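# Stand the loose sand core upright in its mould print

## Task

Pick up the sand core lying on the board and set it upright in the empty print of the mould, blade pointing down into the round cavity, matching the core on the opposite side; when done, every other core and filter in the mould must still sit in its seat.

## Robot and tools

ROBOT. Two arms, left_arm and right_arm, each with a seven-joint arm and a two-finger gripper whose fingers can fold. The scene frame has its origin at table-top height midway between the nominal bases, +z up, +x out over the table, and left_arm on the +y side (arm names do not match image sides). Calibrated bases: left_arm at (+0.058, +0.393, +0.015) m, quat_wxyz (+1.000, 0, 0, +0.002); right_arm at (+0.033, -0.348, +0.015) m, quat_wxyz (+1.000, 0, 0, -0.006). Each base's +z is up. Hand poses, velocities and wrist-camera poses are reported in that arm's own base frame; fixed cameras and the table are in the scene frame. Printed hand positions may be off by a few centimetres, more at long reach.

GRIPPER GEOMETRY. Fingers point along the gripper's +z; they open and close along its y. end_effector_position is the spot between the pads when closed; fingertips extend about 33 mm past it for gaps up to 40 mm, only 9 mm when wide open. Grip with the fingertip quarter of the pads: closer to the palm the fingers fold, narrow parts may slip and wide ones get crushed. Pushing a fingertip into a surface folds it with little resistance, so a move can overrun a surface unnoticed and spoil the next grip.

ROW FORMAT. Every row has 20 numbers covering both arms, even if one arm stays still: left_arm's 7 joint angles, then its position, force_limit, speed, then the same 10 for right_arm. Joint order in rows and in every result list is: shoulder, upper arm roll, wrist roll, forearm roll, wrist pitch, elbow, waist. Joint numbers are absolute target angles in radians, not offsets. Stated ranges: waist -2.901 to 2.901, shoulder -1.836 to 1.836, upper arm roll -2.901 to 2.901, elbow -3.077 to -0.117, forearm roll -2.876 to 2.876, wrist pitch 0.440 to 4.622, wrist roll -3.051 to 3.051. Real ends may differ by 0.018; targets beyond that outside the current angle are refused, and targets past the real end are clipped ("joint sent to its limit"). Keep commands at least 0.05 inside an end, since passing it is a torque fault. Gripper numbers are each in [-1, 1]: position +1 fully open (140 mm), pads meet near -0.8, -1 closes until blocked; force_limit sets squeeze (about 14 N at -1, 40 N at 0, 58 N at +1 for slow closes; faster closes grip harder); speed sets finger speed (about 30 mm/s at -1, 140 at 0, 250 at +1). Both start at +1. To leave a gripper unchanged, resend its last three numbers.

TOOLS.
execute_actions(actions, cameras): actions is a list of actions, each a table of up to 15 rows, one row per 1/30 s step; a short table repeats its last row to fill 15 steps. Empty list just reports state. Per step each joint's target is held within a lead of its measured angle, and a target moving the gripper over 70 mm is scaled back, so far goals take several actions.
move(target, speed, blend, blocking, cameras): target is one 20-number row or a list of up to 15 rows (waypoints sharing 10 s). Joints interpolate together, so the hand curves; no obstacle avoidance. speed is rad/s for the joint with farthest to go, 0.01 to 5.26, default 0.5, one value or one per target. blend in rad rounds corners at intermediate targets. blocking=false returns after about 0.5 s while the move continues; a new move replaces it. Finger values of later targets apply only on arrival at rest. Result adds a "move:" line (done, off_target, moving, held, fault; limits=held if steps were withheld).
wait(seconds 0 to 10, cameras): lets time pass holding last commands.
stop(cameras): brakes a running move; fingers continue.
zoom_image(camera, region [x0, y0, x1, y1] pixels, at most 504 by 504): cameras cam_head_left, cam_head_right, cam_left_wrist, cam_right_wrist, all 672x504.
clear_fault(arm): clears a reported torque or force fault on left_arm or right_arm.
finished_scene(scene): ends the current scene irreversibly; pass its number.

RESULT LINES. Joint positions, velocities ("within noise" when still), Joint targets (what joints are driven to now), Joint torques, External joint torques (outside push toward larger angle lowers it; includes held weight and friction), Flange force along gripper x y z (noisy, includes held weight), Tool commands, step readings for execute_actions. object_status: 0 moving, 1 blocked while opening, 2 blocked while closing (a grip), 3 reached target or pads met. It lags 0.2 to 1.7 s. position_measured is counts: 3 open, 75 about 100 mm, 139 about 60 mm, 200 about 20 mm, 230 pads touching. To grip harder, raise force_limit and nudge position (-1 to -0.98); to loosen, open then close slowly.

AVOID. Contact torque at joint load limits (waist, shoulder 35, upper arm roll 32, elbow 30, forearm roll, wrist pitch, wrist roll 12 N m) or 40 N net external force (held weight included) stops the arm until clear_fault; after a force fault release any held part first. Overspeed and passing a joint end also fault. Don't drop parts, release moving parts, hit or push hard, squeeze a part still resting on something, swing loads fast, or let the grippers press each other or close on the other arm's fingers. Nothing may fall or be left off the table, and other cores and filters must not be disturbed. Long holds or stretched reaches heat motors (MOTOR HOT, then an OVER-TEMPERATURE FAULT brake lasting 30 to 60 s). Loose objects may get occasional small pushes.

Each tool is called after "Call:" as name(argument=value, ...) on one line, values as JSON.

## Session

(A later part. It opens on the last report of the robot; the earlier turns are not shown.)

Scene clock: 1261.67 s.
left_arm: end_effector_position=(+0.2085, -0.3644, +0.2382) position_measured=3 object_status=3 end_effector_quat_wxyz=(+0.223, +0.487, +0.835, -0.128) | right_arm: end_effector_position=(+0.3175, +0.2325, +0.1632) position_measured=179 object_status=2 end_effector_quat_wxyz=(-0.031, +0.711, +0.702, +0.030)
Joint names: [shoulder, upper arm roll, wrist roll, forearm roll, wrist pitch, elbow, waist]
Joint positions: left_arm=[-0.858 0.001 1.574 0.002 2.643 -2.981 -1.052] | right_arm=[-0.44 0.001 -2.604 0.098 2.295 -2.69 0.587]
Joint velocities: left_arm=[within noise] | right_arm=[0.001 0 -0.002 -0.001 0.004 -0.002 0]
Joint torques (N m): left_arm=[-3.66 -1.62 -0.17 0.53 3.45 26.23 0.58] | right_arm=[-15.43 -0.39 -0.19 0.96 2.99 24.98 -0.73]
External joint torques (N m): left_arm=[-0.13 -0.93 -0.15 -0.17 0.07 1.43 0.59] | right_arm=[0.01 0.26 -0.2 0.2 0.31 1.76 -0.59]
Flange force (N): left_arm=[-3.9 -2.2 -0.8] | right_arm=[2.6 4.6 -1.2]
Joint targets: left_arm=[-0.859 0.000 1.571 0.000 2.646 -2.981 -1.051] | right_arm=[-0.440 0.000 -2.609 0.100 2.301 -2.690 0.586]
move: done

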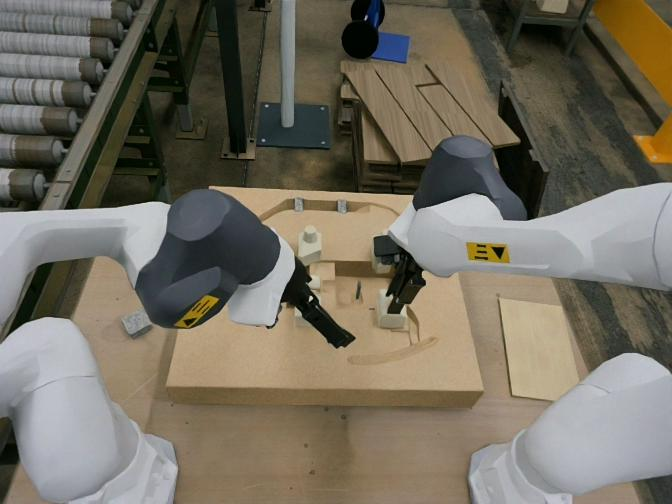

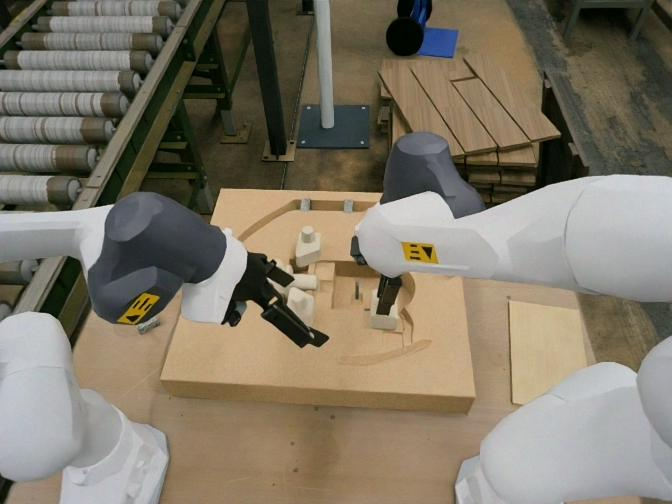

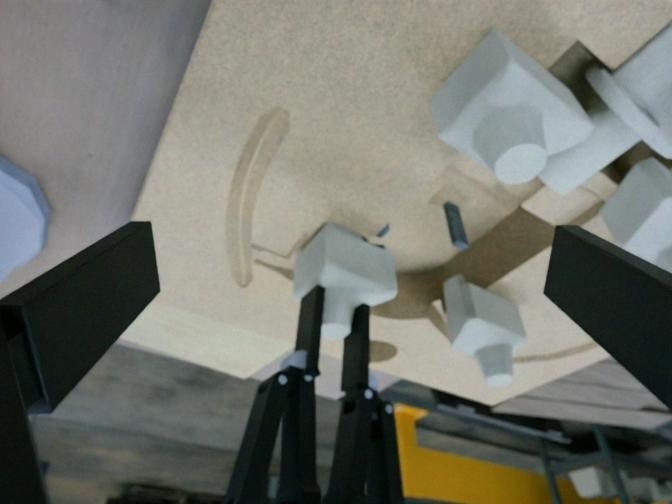

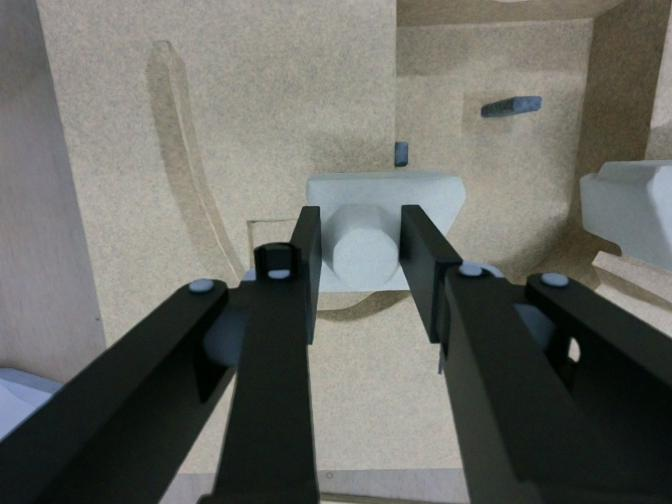

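Call:
move(target=[-0.859,0,1.571,0,2.646,-2.981,-1.051,1,1,1,-0.4296,0,-2.6111,0.101,2.3171,-2.6964,0.5855,-1,-0.02,-1], speed=0.03, cameras=["cam_left_wrist","cam_head_left","cam_right_wrist"])

Call:
zoom_image(camera="cam_left_wrist", region=[270, 200, 420, 350])

Call:
zoom_image(camera="cam_head_left", region=[360, 260, 440, 350])

Scene clock: 1271.57 s.
left_arm: end_effector_position=(+0.2085, -0.3644, +0.2382) position_measured=3 object_status=3 end_effector_quat_wxyz=(+0.223, +0.487, +0.835, -0.128) | right_arm: end_effector_position=(+0.3179, +0.2326, +0.1581) position_measured=179 object_status=2 end_effector_quat_wxyz=(-0.031, +0.711, +0.702, +0.030)
Joint names: [shoulder, upper arm roll, wrist roll, forearm roll, wrist pitch, elbow, waist]
Joint positions: left_arm=[-0.858 0.001 1.574 0.002 2.643 -2.981 -1.052] | right_arm=[-0.43 0.001 -2.607 0.099 2.312 -2.697 0.587]
Joint velocities: left_arm=[within noise] | right_arm=[-0.001 0.001 -0.001 0 0.003 -0.001 0]
Joint torques (N m): left_arm=[-3.55 -1.58 -0.11 0.54 3.45 26.17 0.59] | right_arm=[-15.93 -0.34 -0.13 0.87 2.97 24.6 -0.73]
External joint torques (N m): left_arm=[0 -0.93 -0.1 -0.15 0.06 1.37 0.56] | right_arm=[-0.25 0.25 -0.13 0.13 0.3 1.54 -0.64]
Flange force (N): left_arm=[-4.2 -2.1 -0.2] | right_arm=[1.8 3.3 -1.5]
Joint targets: left_arm=[-0.859 0.000 1.571 0.000 2.646 -2.981 -1.051] | right_arm=[-0.430 0.000 -2.611 0.101 2.317 -2.696 0.586]
move: done
Images, in order (width x height): cam_head_left 672x504, cam_left_wrist 672x504, cam_right_wrist 672x504.

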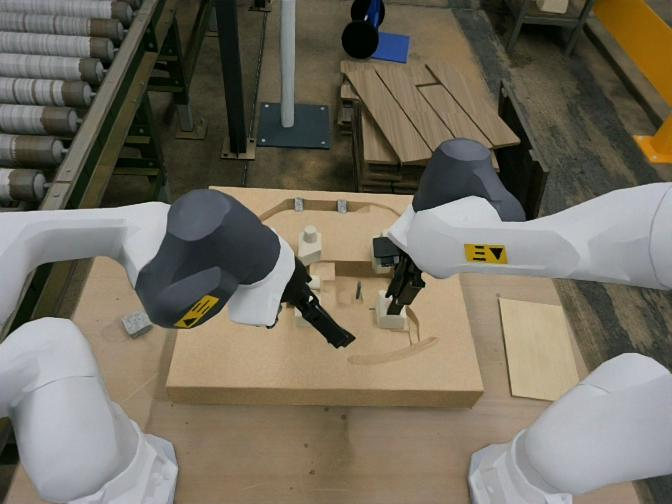

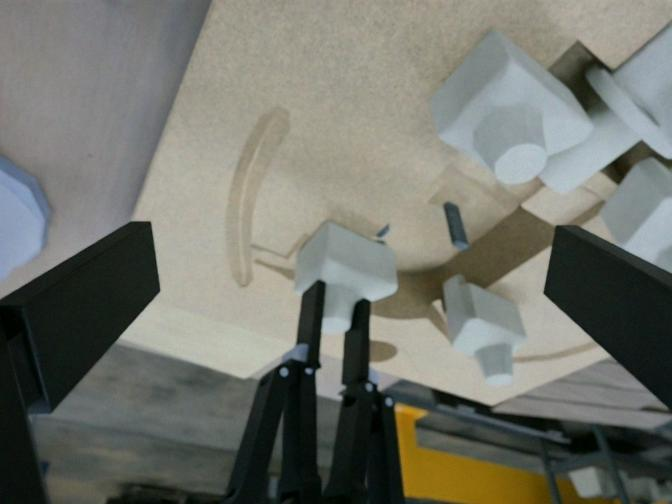

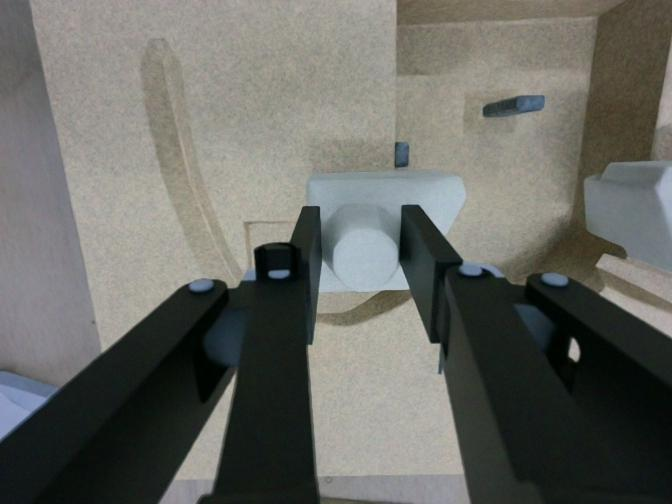

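Scaled by 3.360 from the camera's 672x504 image, which has a finer 960x720 frame.

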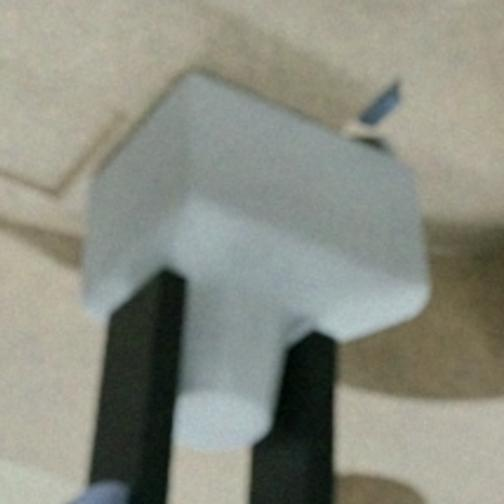

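Scaled by 5.600 from the camera's 672x504 image, which has a finer 960x720 frame.

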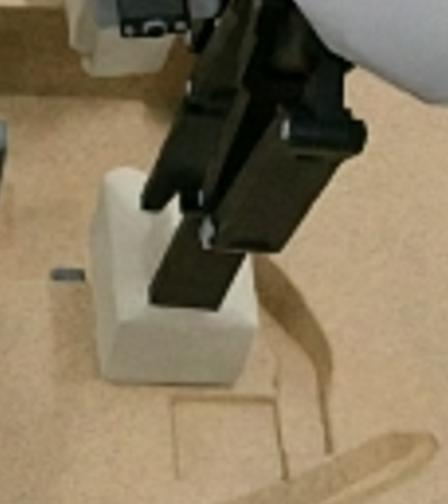

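Call:
move(target=[-0.859,0,1.571,0,2.646,-2.981,-1.051,1,1,1,-0.4236,0,-2.6125,0.1018,2.3271,-2.7005,0.5855,-1,-0.02,-1], speed=0.03, cameras=["cam_left_wrist"])

Call:
zoom_image(camera="cam_left_wrist", region=[270, 200, 420, 350])

Scene clock: 1279.67 s.
left_arm: end_effector_position=(+0.2085, -0.3644, +0.2382) position_measured=3 object_status=3 end_effector_quat_wxyz=(+0.223, +0.487, +0.835, -0.128) | right_arm: end_effector_position=(+0.3185, +0.2334, +0.1570) position_measured=179 object_status=2 end_effector_quat_wxyz=(-0.032, +0.711, +0.701, +0.031)
Joint names: [shoulder, upper arm roll, wrist roll, forearm roll, wrist pitch, elbow, waist]
Joint positions: left_arm=[-0.858 0.001 1.574 0.002 2.643 -2.981 -1.052] | right_arm=[-0.427 0.001 -2.607 0.102 2.318 -2.698 0.587]
Joint velocities: within noise
Joint torques (N m): left_arm=[-3.63 -1.63 -0.17 0.55 3.46 26.2 0.55] | right_arm=[-13.77 -0.53 -0.22 0.35 3.55 23 -1.36]
External joint torques (N m): left_arm=[-0.11 -0.97 -0.15 -0.15 0.07 1.4 0.53] | right_arm=[1.94 0.09 -0.22 -0.38 0.85 -0.09 -1.23]
Flange force (N): left_arm=[-3.9 -2.4 -0.7] | right_arm=[1.8 6.6 6.3]
Joint targets: left_arm=[-0.859 0.000 1.571 0.000 2.646 -2.981 -1.051] | right_arm=[-0.424 0.000 -2.612 0.102 2.327 -2.700 0.586]
move: done
Images, in order (width x height): cam_left_wrist 672x504.

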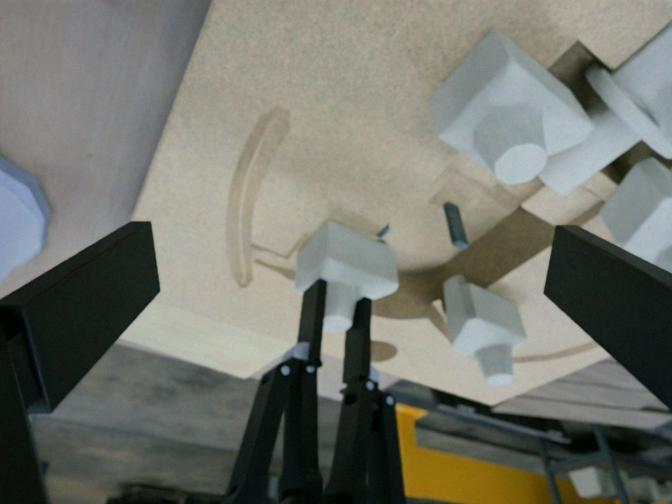

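Scaled by 3.360 from the camera's 672x504 image, which has a finer 960x720 frame.

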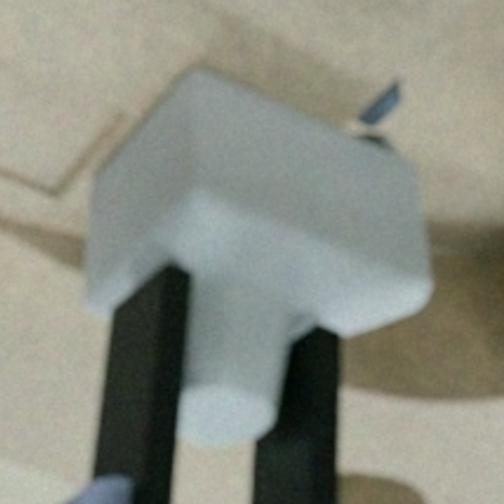

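Call:
execute_actions(actions=[], cameras=["cam_head_left","cam_head_right","cam_right_wrist"])

Call:
zoom_image(camera="cam_head_left", region=[360, 270, 430, 340])

Call:
zoom_image(camera="cam_head_right", region=[350, 270, 420, 340])

Call:
zoom_image(camera="cam_right_wrist", region=[280, 130, 480, 310])

Scene clock: 1288.37 s.
left_arm: end_effector_position=(+0.2085, -0.3644, +0.2382) position_measured=3 object_status=3 end_effector_quat_wxyz=(+0.223, +0.487, +0.835, -0.128) | right_arm: end_effector_position=(+0.3185, +0.2334, +0.1570) position_measured=179 object_status=2 end_effector_quat_wxyz=(-0.032, +0.711, +0.701, +0.031)
Joint names: [shoulder, upper arm roll, wrist roll, forearm roll, wrist pitch, elbow, waist]
Joint positions: left_arm=[-0.858 0.001 1.574 0.002 2.643 -2.981 -1.052] | right_arm=[-0.427 0.001 -2.607 0.102 2.318 -2.698 0.587]
Joint velocities: within noise
Joint torques (N m): left_arm=[-3.57 -1.58 -0.17 0.58 3.42 26.22 0.61] | right_arm=[-13.52 -0.56 -0.24 0.33 3.55 23.01 -1.28]
External joint torques (N m): left_arm=[-0.06 -0.89 -0.15 -0.12 0.04 1.45 0.62] | right_arm=[2.17 0.01 -0.24 -0.41 0.86 -0.03 -1.2]
Flange force (N): left_arm=[-4.2 -2.1 -0.6] | right_arm=[2.2 7.5 6.7]
Joint targets: left_arm=[-0.859 0.000 1.571 0.000 2.646 -2.981 -1.051] | right_arm=[-0.424 0.000 -2.612 0.102 2.327 -2.700 0.586]
Tool commands: left_gripper/position=+1.0 left_gripper/force_limit=+1.0 left_gripper/speed=+1.0 right_gripper/position=-1.0 right_gripper/force_limit=-0.02 right_gripper/speed=-1.0
Images, in order (width x height): cam_head_left 672x504, cam_head_right 672x504, cam_right_wrist 672x504.

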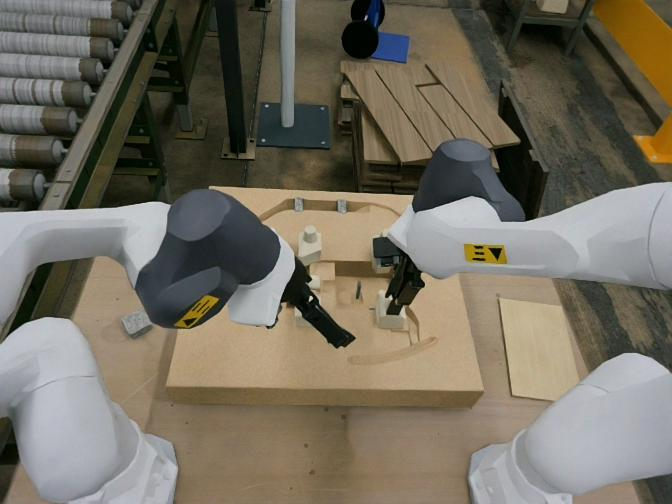

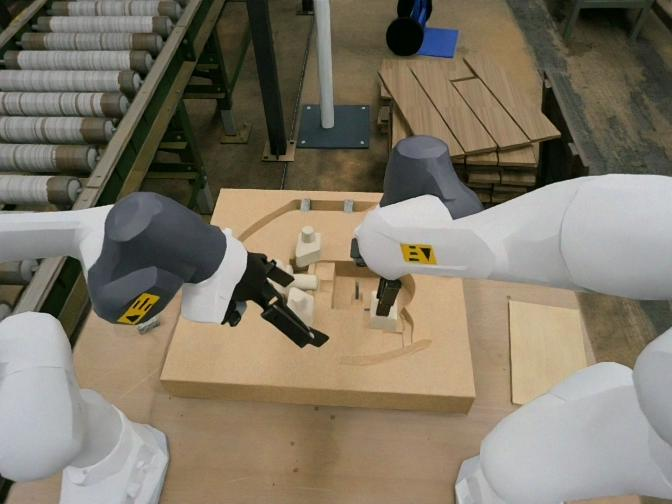

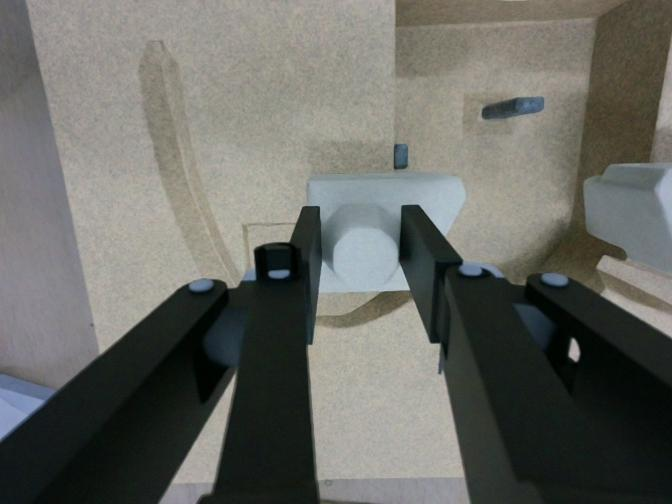

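Scaled by 7.200 from the camera's 672x504 image, which has a finer 960x720 frame.

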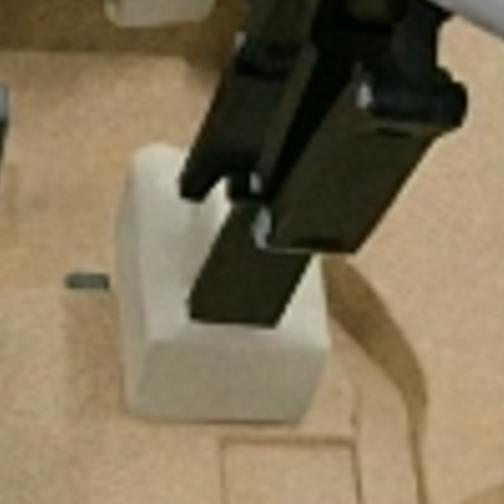

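Scaled by 7.200 from the camera's 672x504 image, which has a finer 960x720 frame.

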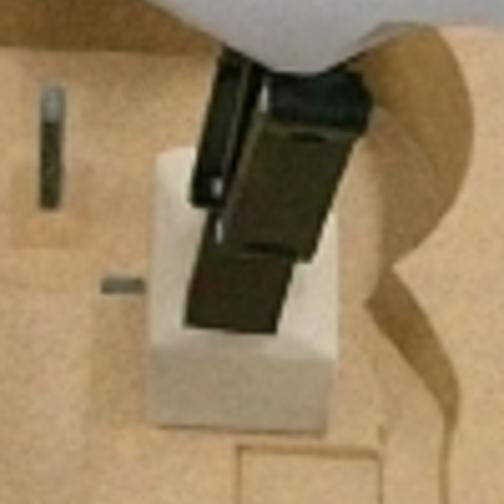

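Scaled by 2.520 from the camera's 672x504 image, which has a finer 960x720 frame.

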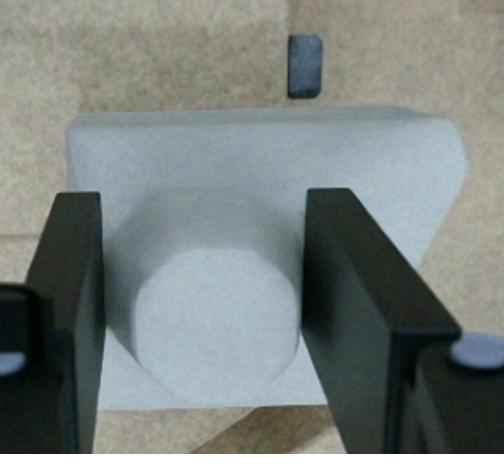

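Call:
move(target=[-0.859,0,1.571,0,2.646,-2.981,-1.051,1,1,1,-0.4265,0,-2.6128,0.1026,2.331,-2.7073,0.5855,-1,-0.02,-1], speed=0.02, cameras=["cam_left_wrist","cam_head_left","cam_right_wrist"])

Call:
zoom_image(camera="cam_left_wrist", region=[270, 200, 420, 350])

Call:
zoom_image(camera="cam_head_left", region=[360, 270, 430, 340])

Scene clock: 1318.97 s.
left_arm: end_effector_position=(+0.2085, -0.3644, +0.2382) position_measured=3 object_status=3 end_effector_quat_wxyz=(+0.223, +0.487, +0.835, -0.128) | right_arm: end_effector_position=(+0.3183, +0.2333, +0.1569) position_measured=179 object_status=2 end_effector_quat_wxyz=(-0.032, +0.712, +0.701, +0.033)
Joint names: [shoulder, upper arm roll, wrist roll, forearm roll, wrist pitch, elbow, waist]
Joint positions: left_arm=[-0.858 0.001 1.574 0.002 2.643 -2.981 -1.052] | right_arm=[-0.43 0.001 -2.607 0.103 2.322 -2.702 0.587]
Joint velocities: within noise
Joint torques (N m): left_arm=[-3.63 -1.53 -0.21 0.57 3.45 26.22 0.52] | right_arm=[-12.25 -0.54 -0.24 0.35 3.58 21.06 -1.55]
External joint torques (N m): left_arm=[-0.1 -0.86 -0.19 -0.13 0.05 1.39 0.52] | right_arm=[3.38 0.04 -0.24 -0.39 0.88 -2.05 -1.46]
Flange force (N): left_arm=[-3.9 -2.2 -0.7] | right_arm=[0.7 6.2 11.6]
Joint targets: left_arm=[-0.859 0.000 1.571 0.000 2.646 -2.981 -1.051] | right_arm=[-0.426 0.000 -2.613 0.103 2.331 -2.707 0.586]
move: done
Images, in order (width x height): cam_head_left 672x504, cam_left_wrist 672x504, cam_right_wrist 672x504.

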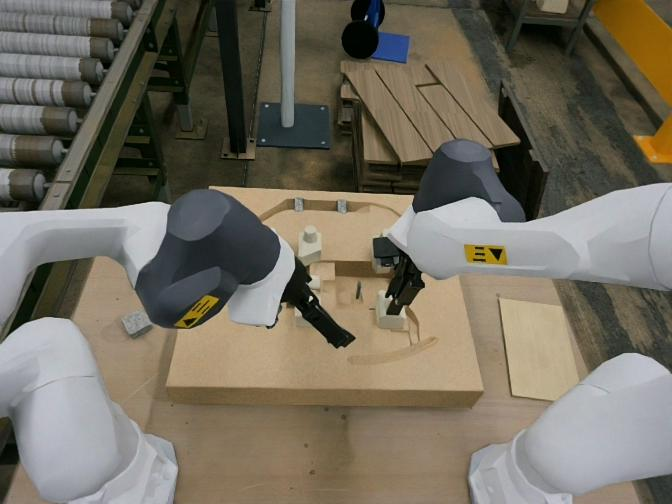

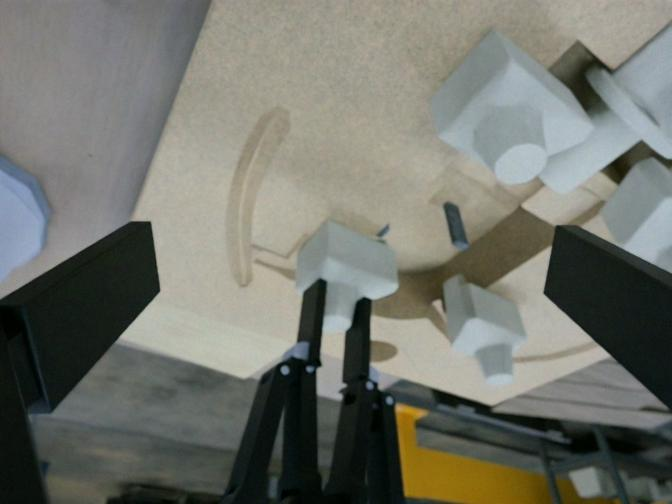

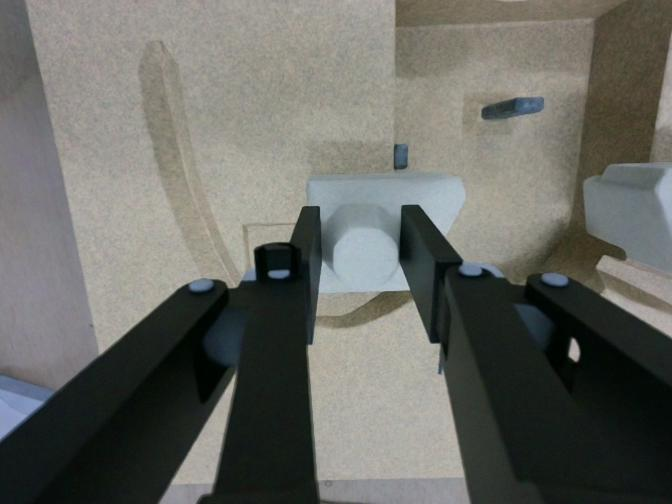

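Scaled by 3.360 from the camera's 672x504 image, which has a finer 960x720 frame.

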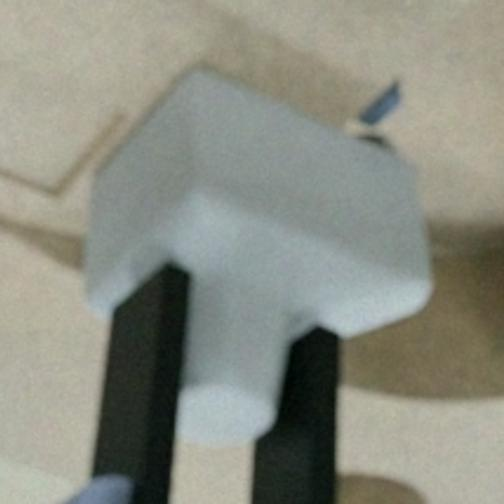

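Scaled by 7.200 from the camera's 672x504 image, which has a finer 960x720 frame.

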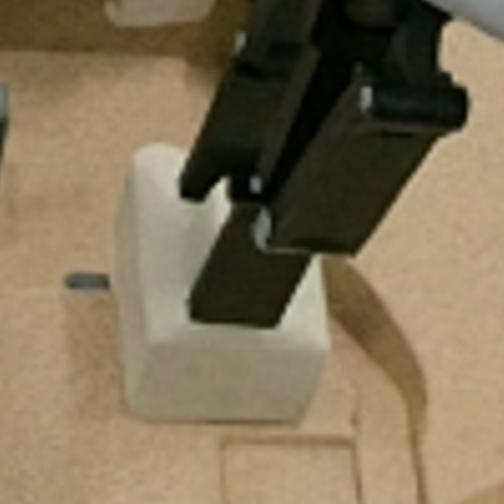

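Call:
move(target=[[-0.859,0,1.571,0,2.646,-2.981,-1.051,1,1,1,-0.431,0,-2.6125,0.1038,2.327,-2.701,0.586,-1,-0.02,-1],[-0.859,0,1.571,0,2.646,-2.981,-1.051,1,1,1,-0.431,0,-2.6125,0.1038,2.327,-2.701,0.586,0.1,-0.02,-1]], speed=0.02, cameras=["cam_left_wrist","cam_head_left","cam_right_wrist"])

Call:
zoom_image(camera="cam_left_wrist", region=[270, 200, 420, 350])

Call:
zoom_image(camera="cam_right_wrist", region=[280, 130, 480, 310])

Scene clock: 1336.50 s.
left_arm: end_effector_position=(+0.2085, -0.3644, +0.2382) position_measured=3 object_status=3 end_effector_quat_wxyz=(+0.223, +0.487, +0.835, -0.128) | right_arm: end_effector_position=(+0.3188, +0.2336, +0.1572) position_measured=117 object_status=0 end_effector_quat_wxyz=(-0.032, +0.711, +0.701, +0.034)
Joint names: [shoulder, upper arm roll, wrist roll, forearm roll, wrist pitch, elbow, waist]
Joint positions: left_arm=[-0.858 0.001 1.574 0.002 2.643 -2.981 -1.052] | right_arm=[-0.43 0.001 -2.609 0.103 2.324 -2.702 0.587]
Joint velocities: within noise
Joint torques (N m): left_arm=[-3.64 -1.69 -0.19 0.56 3.45 26.24 0.57] | right_arm=[-15.08 -0.39 -0.18 0.67 2.73 24.01 -0.44]
External joint torques (N m): left_arm=[-0.11 -1.04 -0.18 -0.13 0.06 1.43 0.53] | right_arm=[0.53 0.16 -0.18 -0.06 0.02 0.92 -0.38]
Flange force (N): left_arm=[-4.0 -2.6 -0.7] | right_arm=[2.0 4.0 0.0]
Joint targets: left_arm=[-0.859 0.000 1.571 0.000 2.646 -2.981 -1.051] | right_arm=[-0.431 0.000 -2.612 0.104 2.327 -2.701 0.586]
move: done
Images, in order (width x height): cam_head_left 672x504, cam_left_wrist 672x504, cam_right_wrist 672x504.

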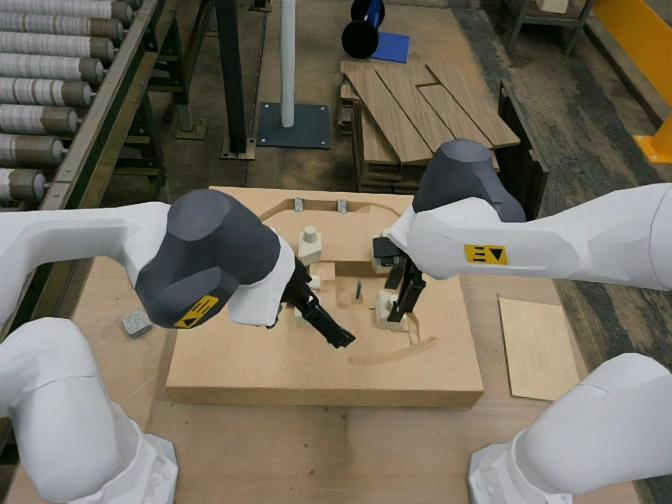

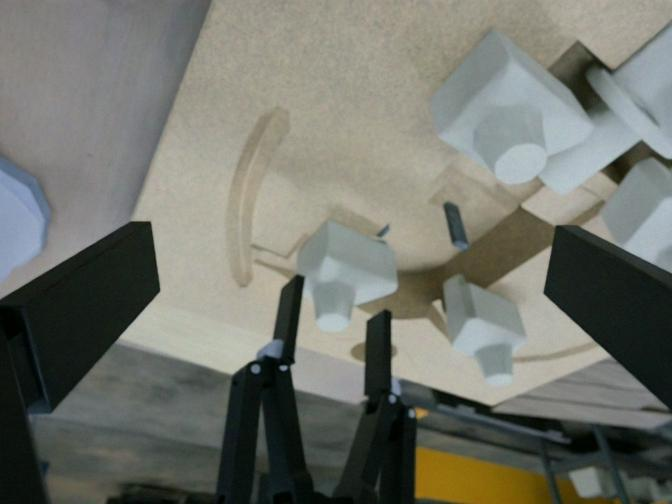

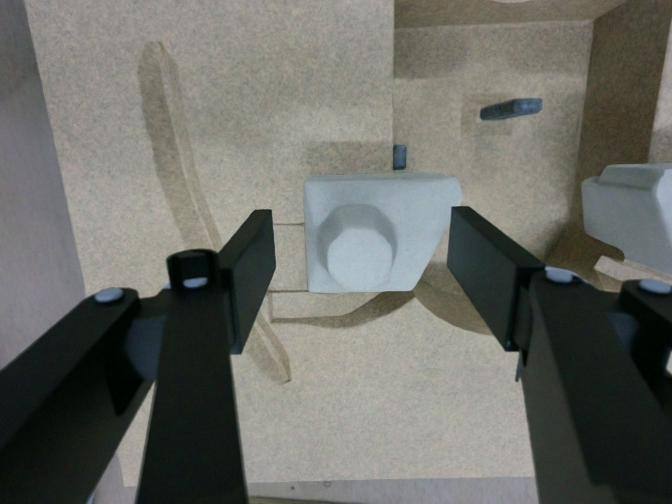

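Scaled by 3.360 from the camera's 672x504 image, which has a finer 960x720 frame.

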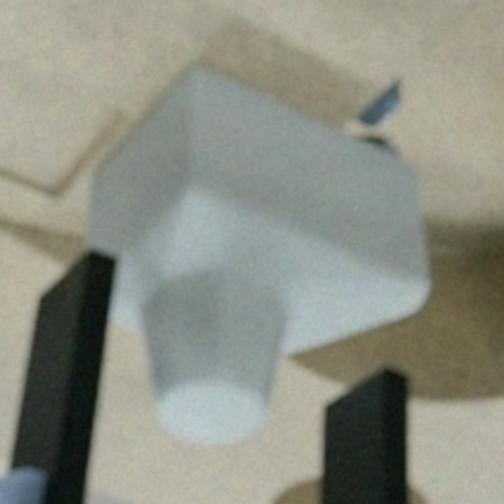

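Scaled by 2.520 from the camera's 672x504 image, which has a finer 960x720 frame.

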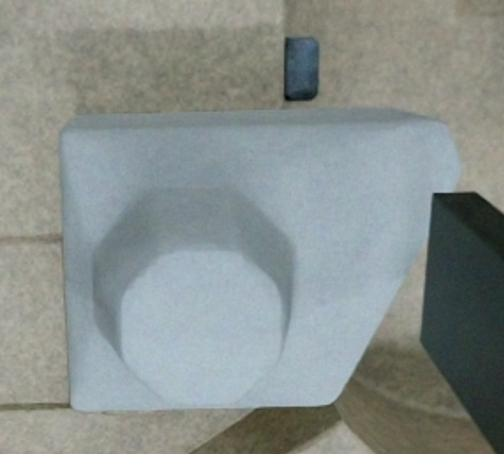

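Call:
move(target=[[-0.859,0,1.571,0,2.646,-2.981,-1.051,1,1,1,-0.4502,0,-2.5651,0.0635,2.228,-2.6444,0.6043,0.1,-0.02,-1],[-0.859,0,1.571,0,2.646,-2.981,-1.051,1,1,1,-0.4815,0,-2.4977,0,2.0706,-2.5521,0.6259,0.1,-0.02,-1],[-0.859,0,1.571,0,2.646,-2.981,-1.051,1,1,1,-0.55,0,-2.45,0,1.9,-2.4,0.5,0.1,-0.02,-1]], speed=0.12, blend=[0.02,0.02,0])

Call:
zoom_image(camera="cam_left_wrist", region=[270, 200, 420, 350])

Call:
zoom_image(camera="cam_right_wrist", region=[240, 100, 480, 310])

Call:
zoom_image(camera="cam_head_left", region=[360, 260, 440, 350])

Call:
zoom_image(camera="cam_head_right", region=[350, 260, 430, 350])

Scene clock: 1359.57 s.
left_arm: end_effector_position=(+0.2085, -0.3644, +0.2382) position_measured=3 object_status=3 end_effector_quat_wxyz=(+0.223, +0.487, +0.835, -0.128) | right_arm: end_effector_position=(+0.3518, +0.1936, +0.3044) position_measured=117 object_status=3 end_effector_quat_wxyz=(+0.004, +0.769, +0.639, +0.025)
Joint names: [shoulder, upper arm roll, wrist roll, forearm roll, wrist pitch, elbow, waist]
Joint positions: left_arm=[-0.858 0.001 1.574 0.002 2.643 -2.981 -1.052] | right_arm=[-0.549 0 -2.456 0.002 1.904 -2.401 0.502]
Joint velocities: left_arm=[within noise] | right_arm=[0.001 0 0.005 0.001 -0.005 0 0]
Joint torques (N m): left_arm=[-3.62 -1.55 -0.2 0.55 3.43 26.21 0.62] | right_arm=[-13.1 -0.32 0.25 0.55 2.38 26.25 -0.75]
External joint torques (N m): left_arm=[-0.1 -0.84 -0.18 -0.15 0.05 1.39 0.65] | right_arm=[0.46 0.43 0.24 -0.35 -0.35 1.19 -0.63]
Flange force (N): left_arm=[-3.9 -2.0 -0.7] | right_arm=[3.0 3.1 -3.4]
Joint targets: left_arm=[-0.859 0.000 1.571 0.000 2.646 -2.981 -1.051] | right_arm=[-0.550 0.000 -2.450 0.000 1.900 -2.400 0.500]
move: done

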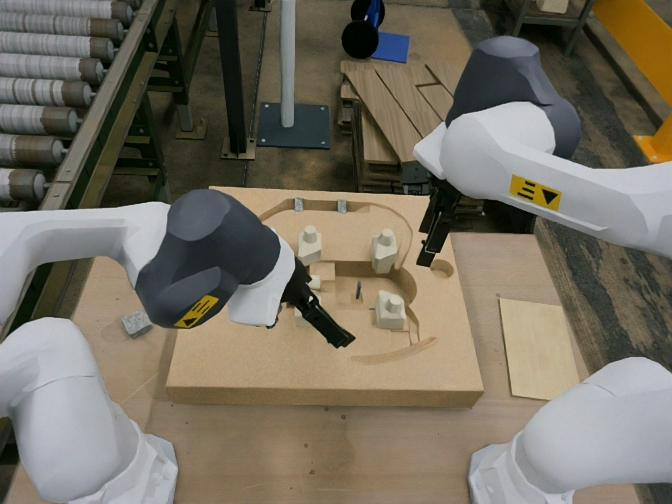

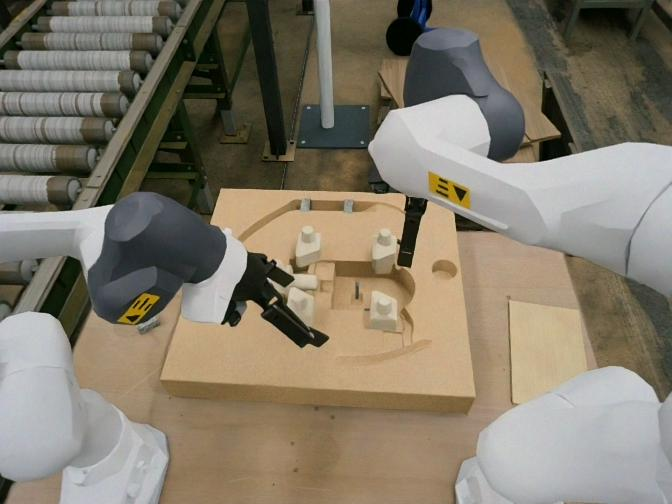

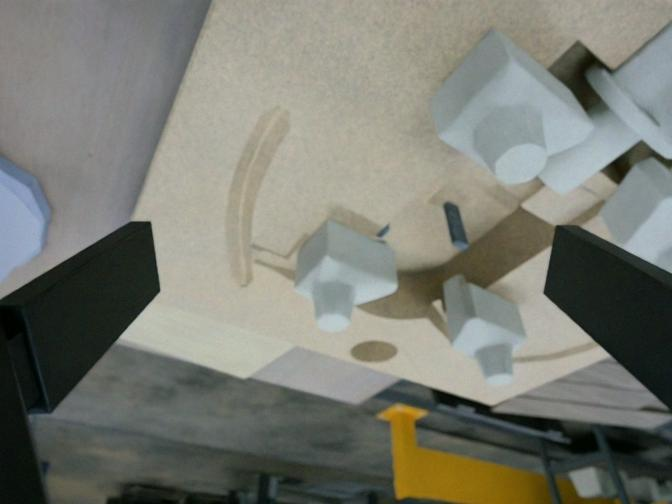

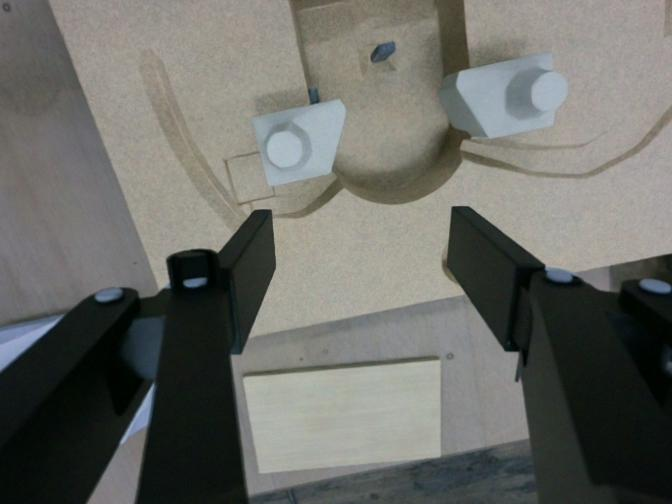

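Scaled by 3.360 from the camera's 672x504 image, which has a finer 960x720 frame.

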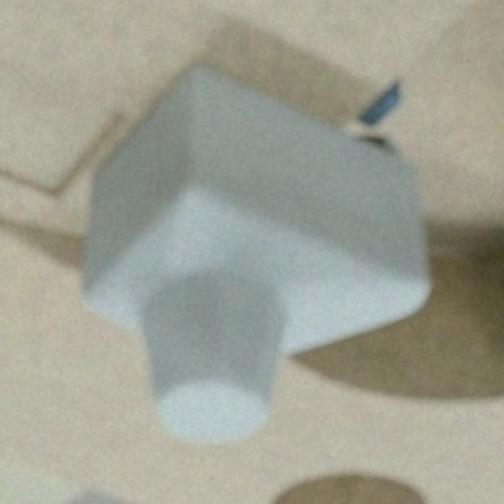

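Scaled by 2.100 from the camera's 672x504 image, which has a finer 960x720 frame.

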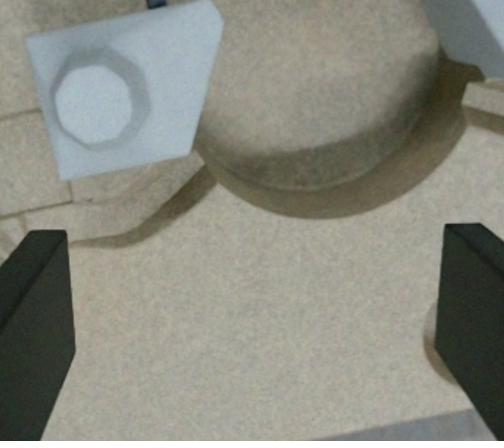

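Scaled by 5.600 from the camera's 672x504 image, which has a finer 960x720 frame.

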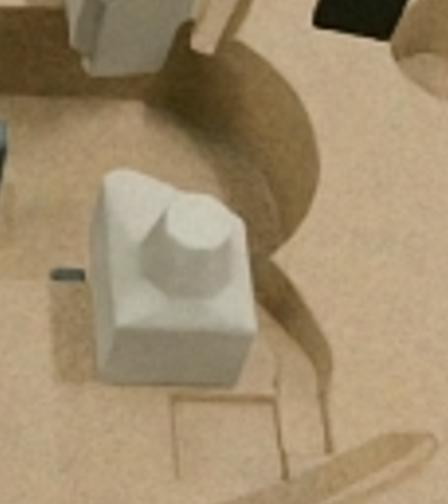

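Scaled by 5.600 from the camera's 672x504 image, which has a finer 960x720 frame.

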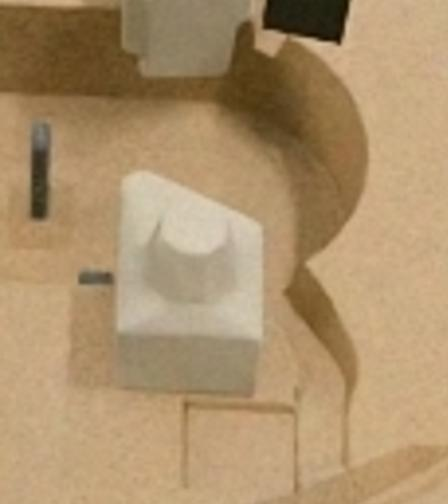

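Call:
finished_scene(scene=2)

The scene is finished: the task was done.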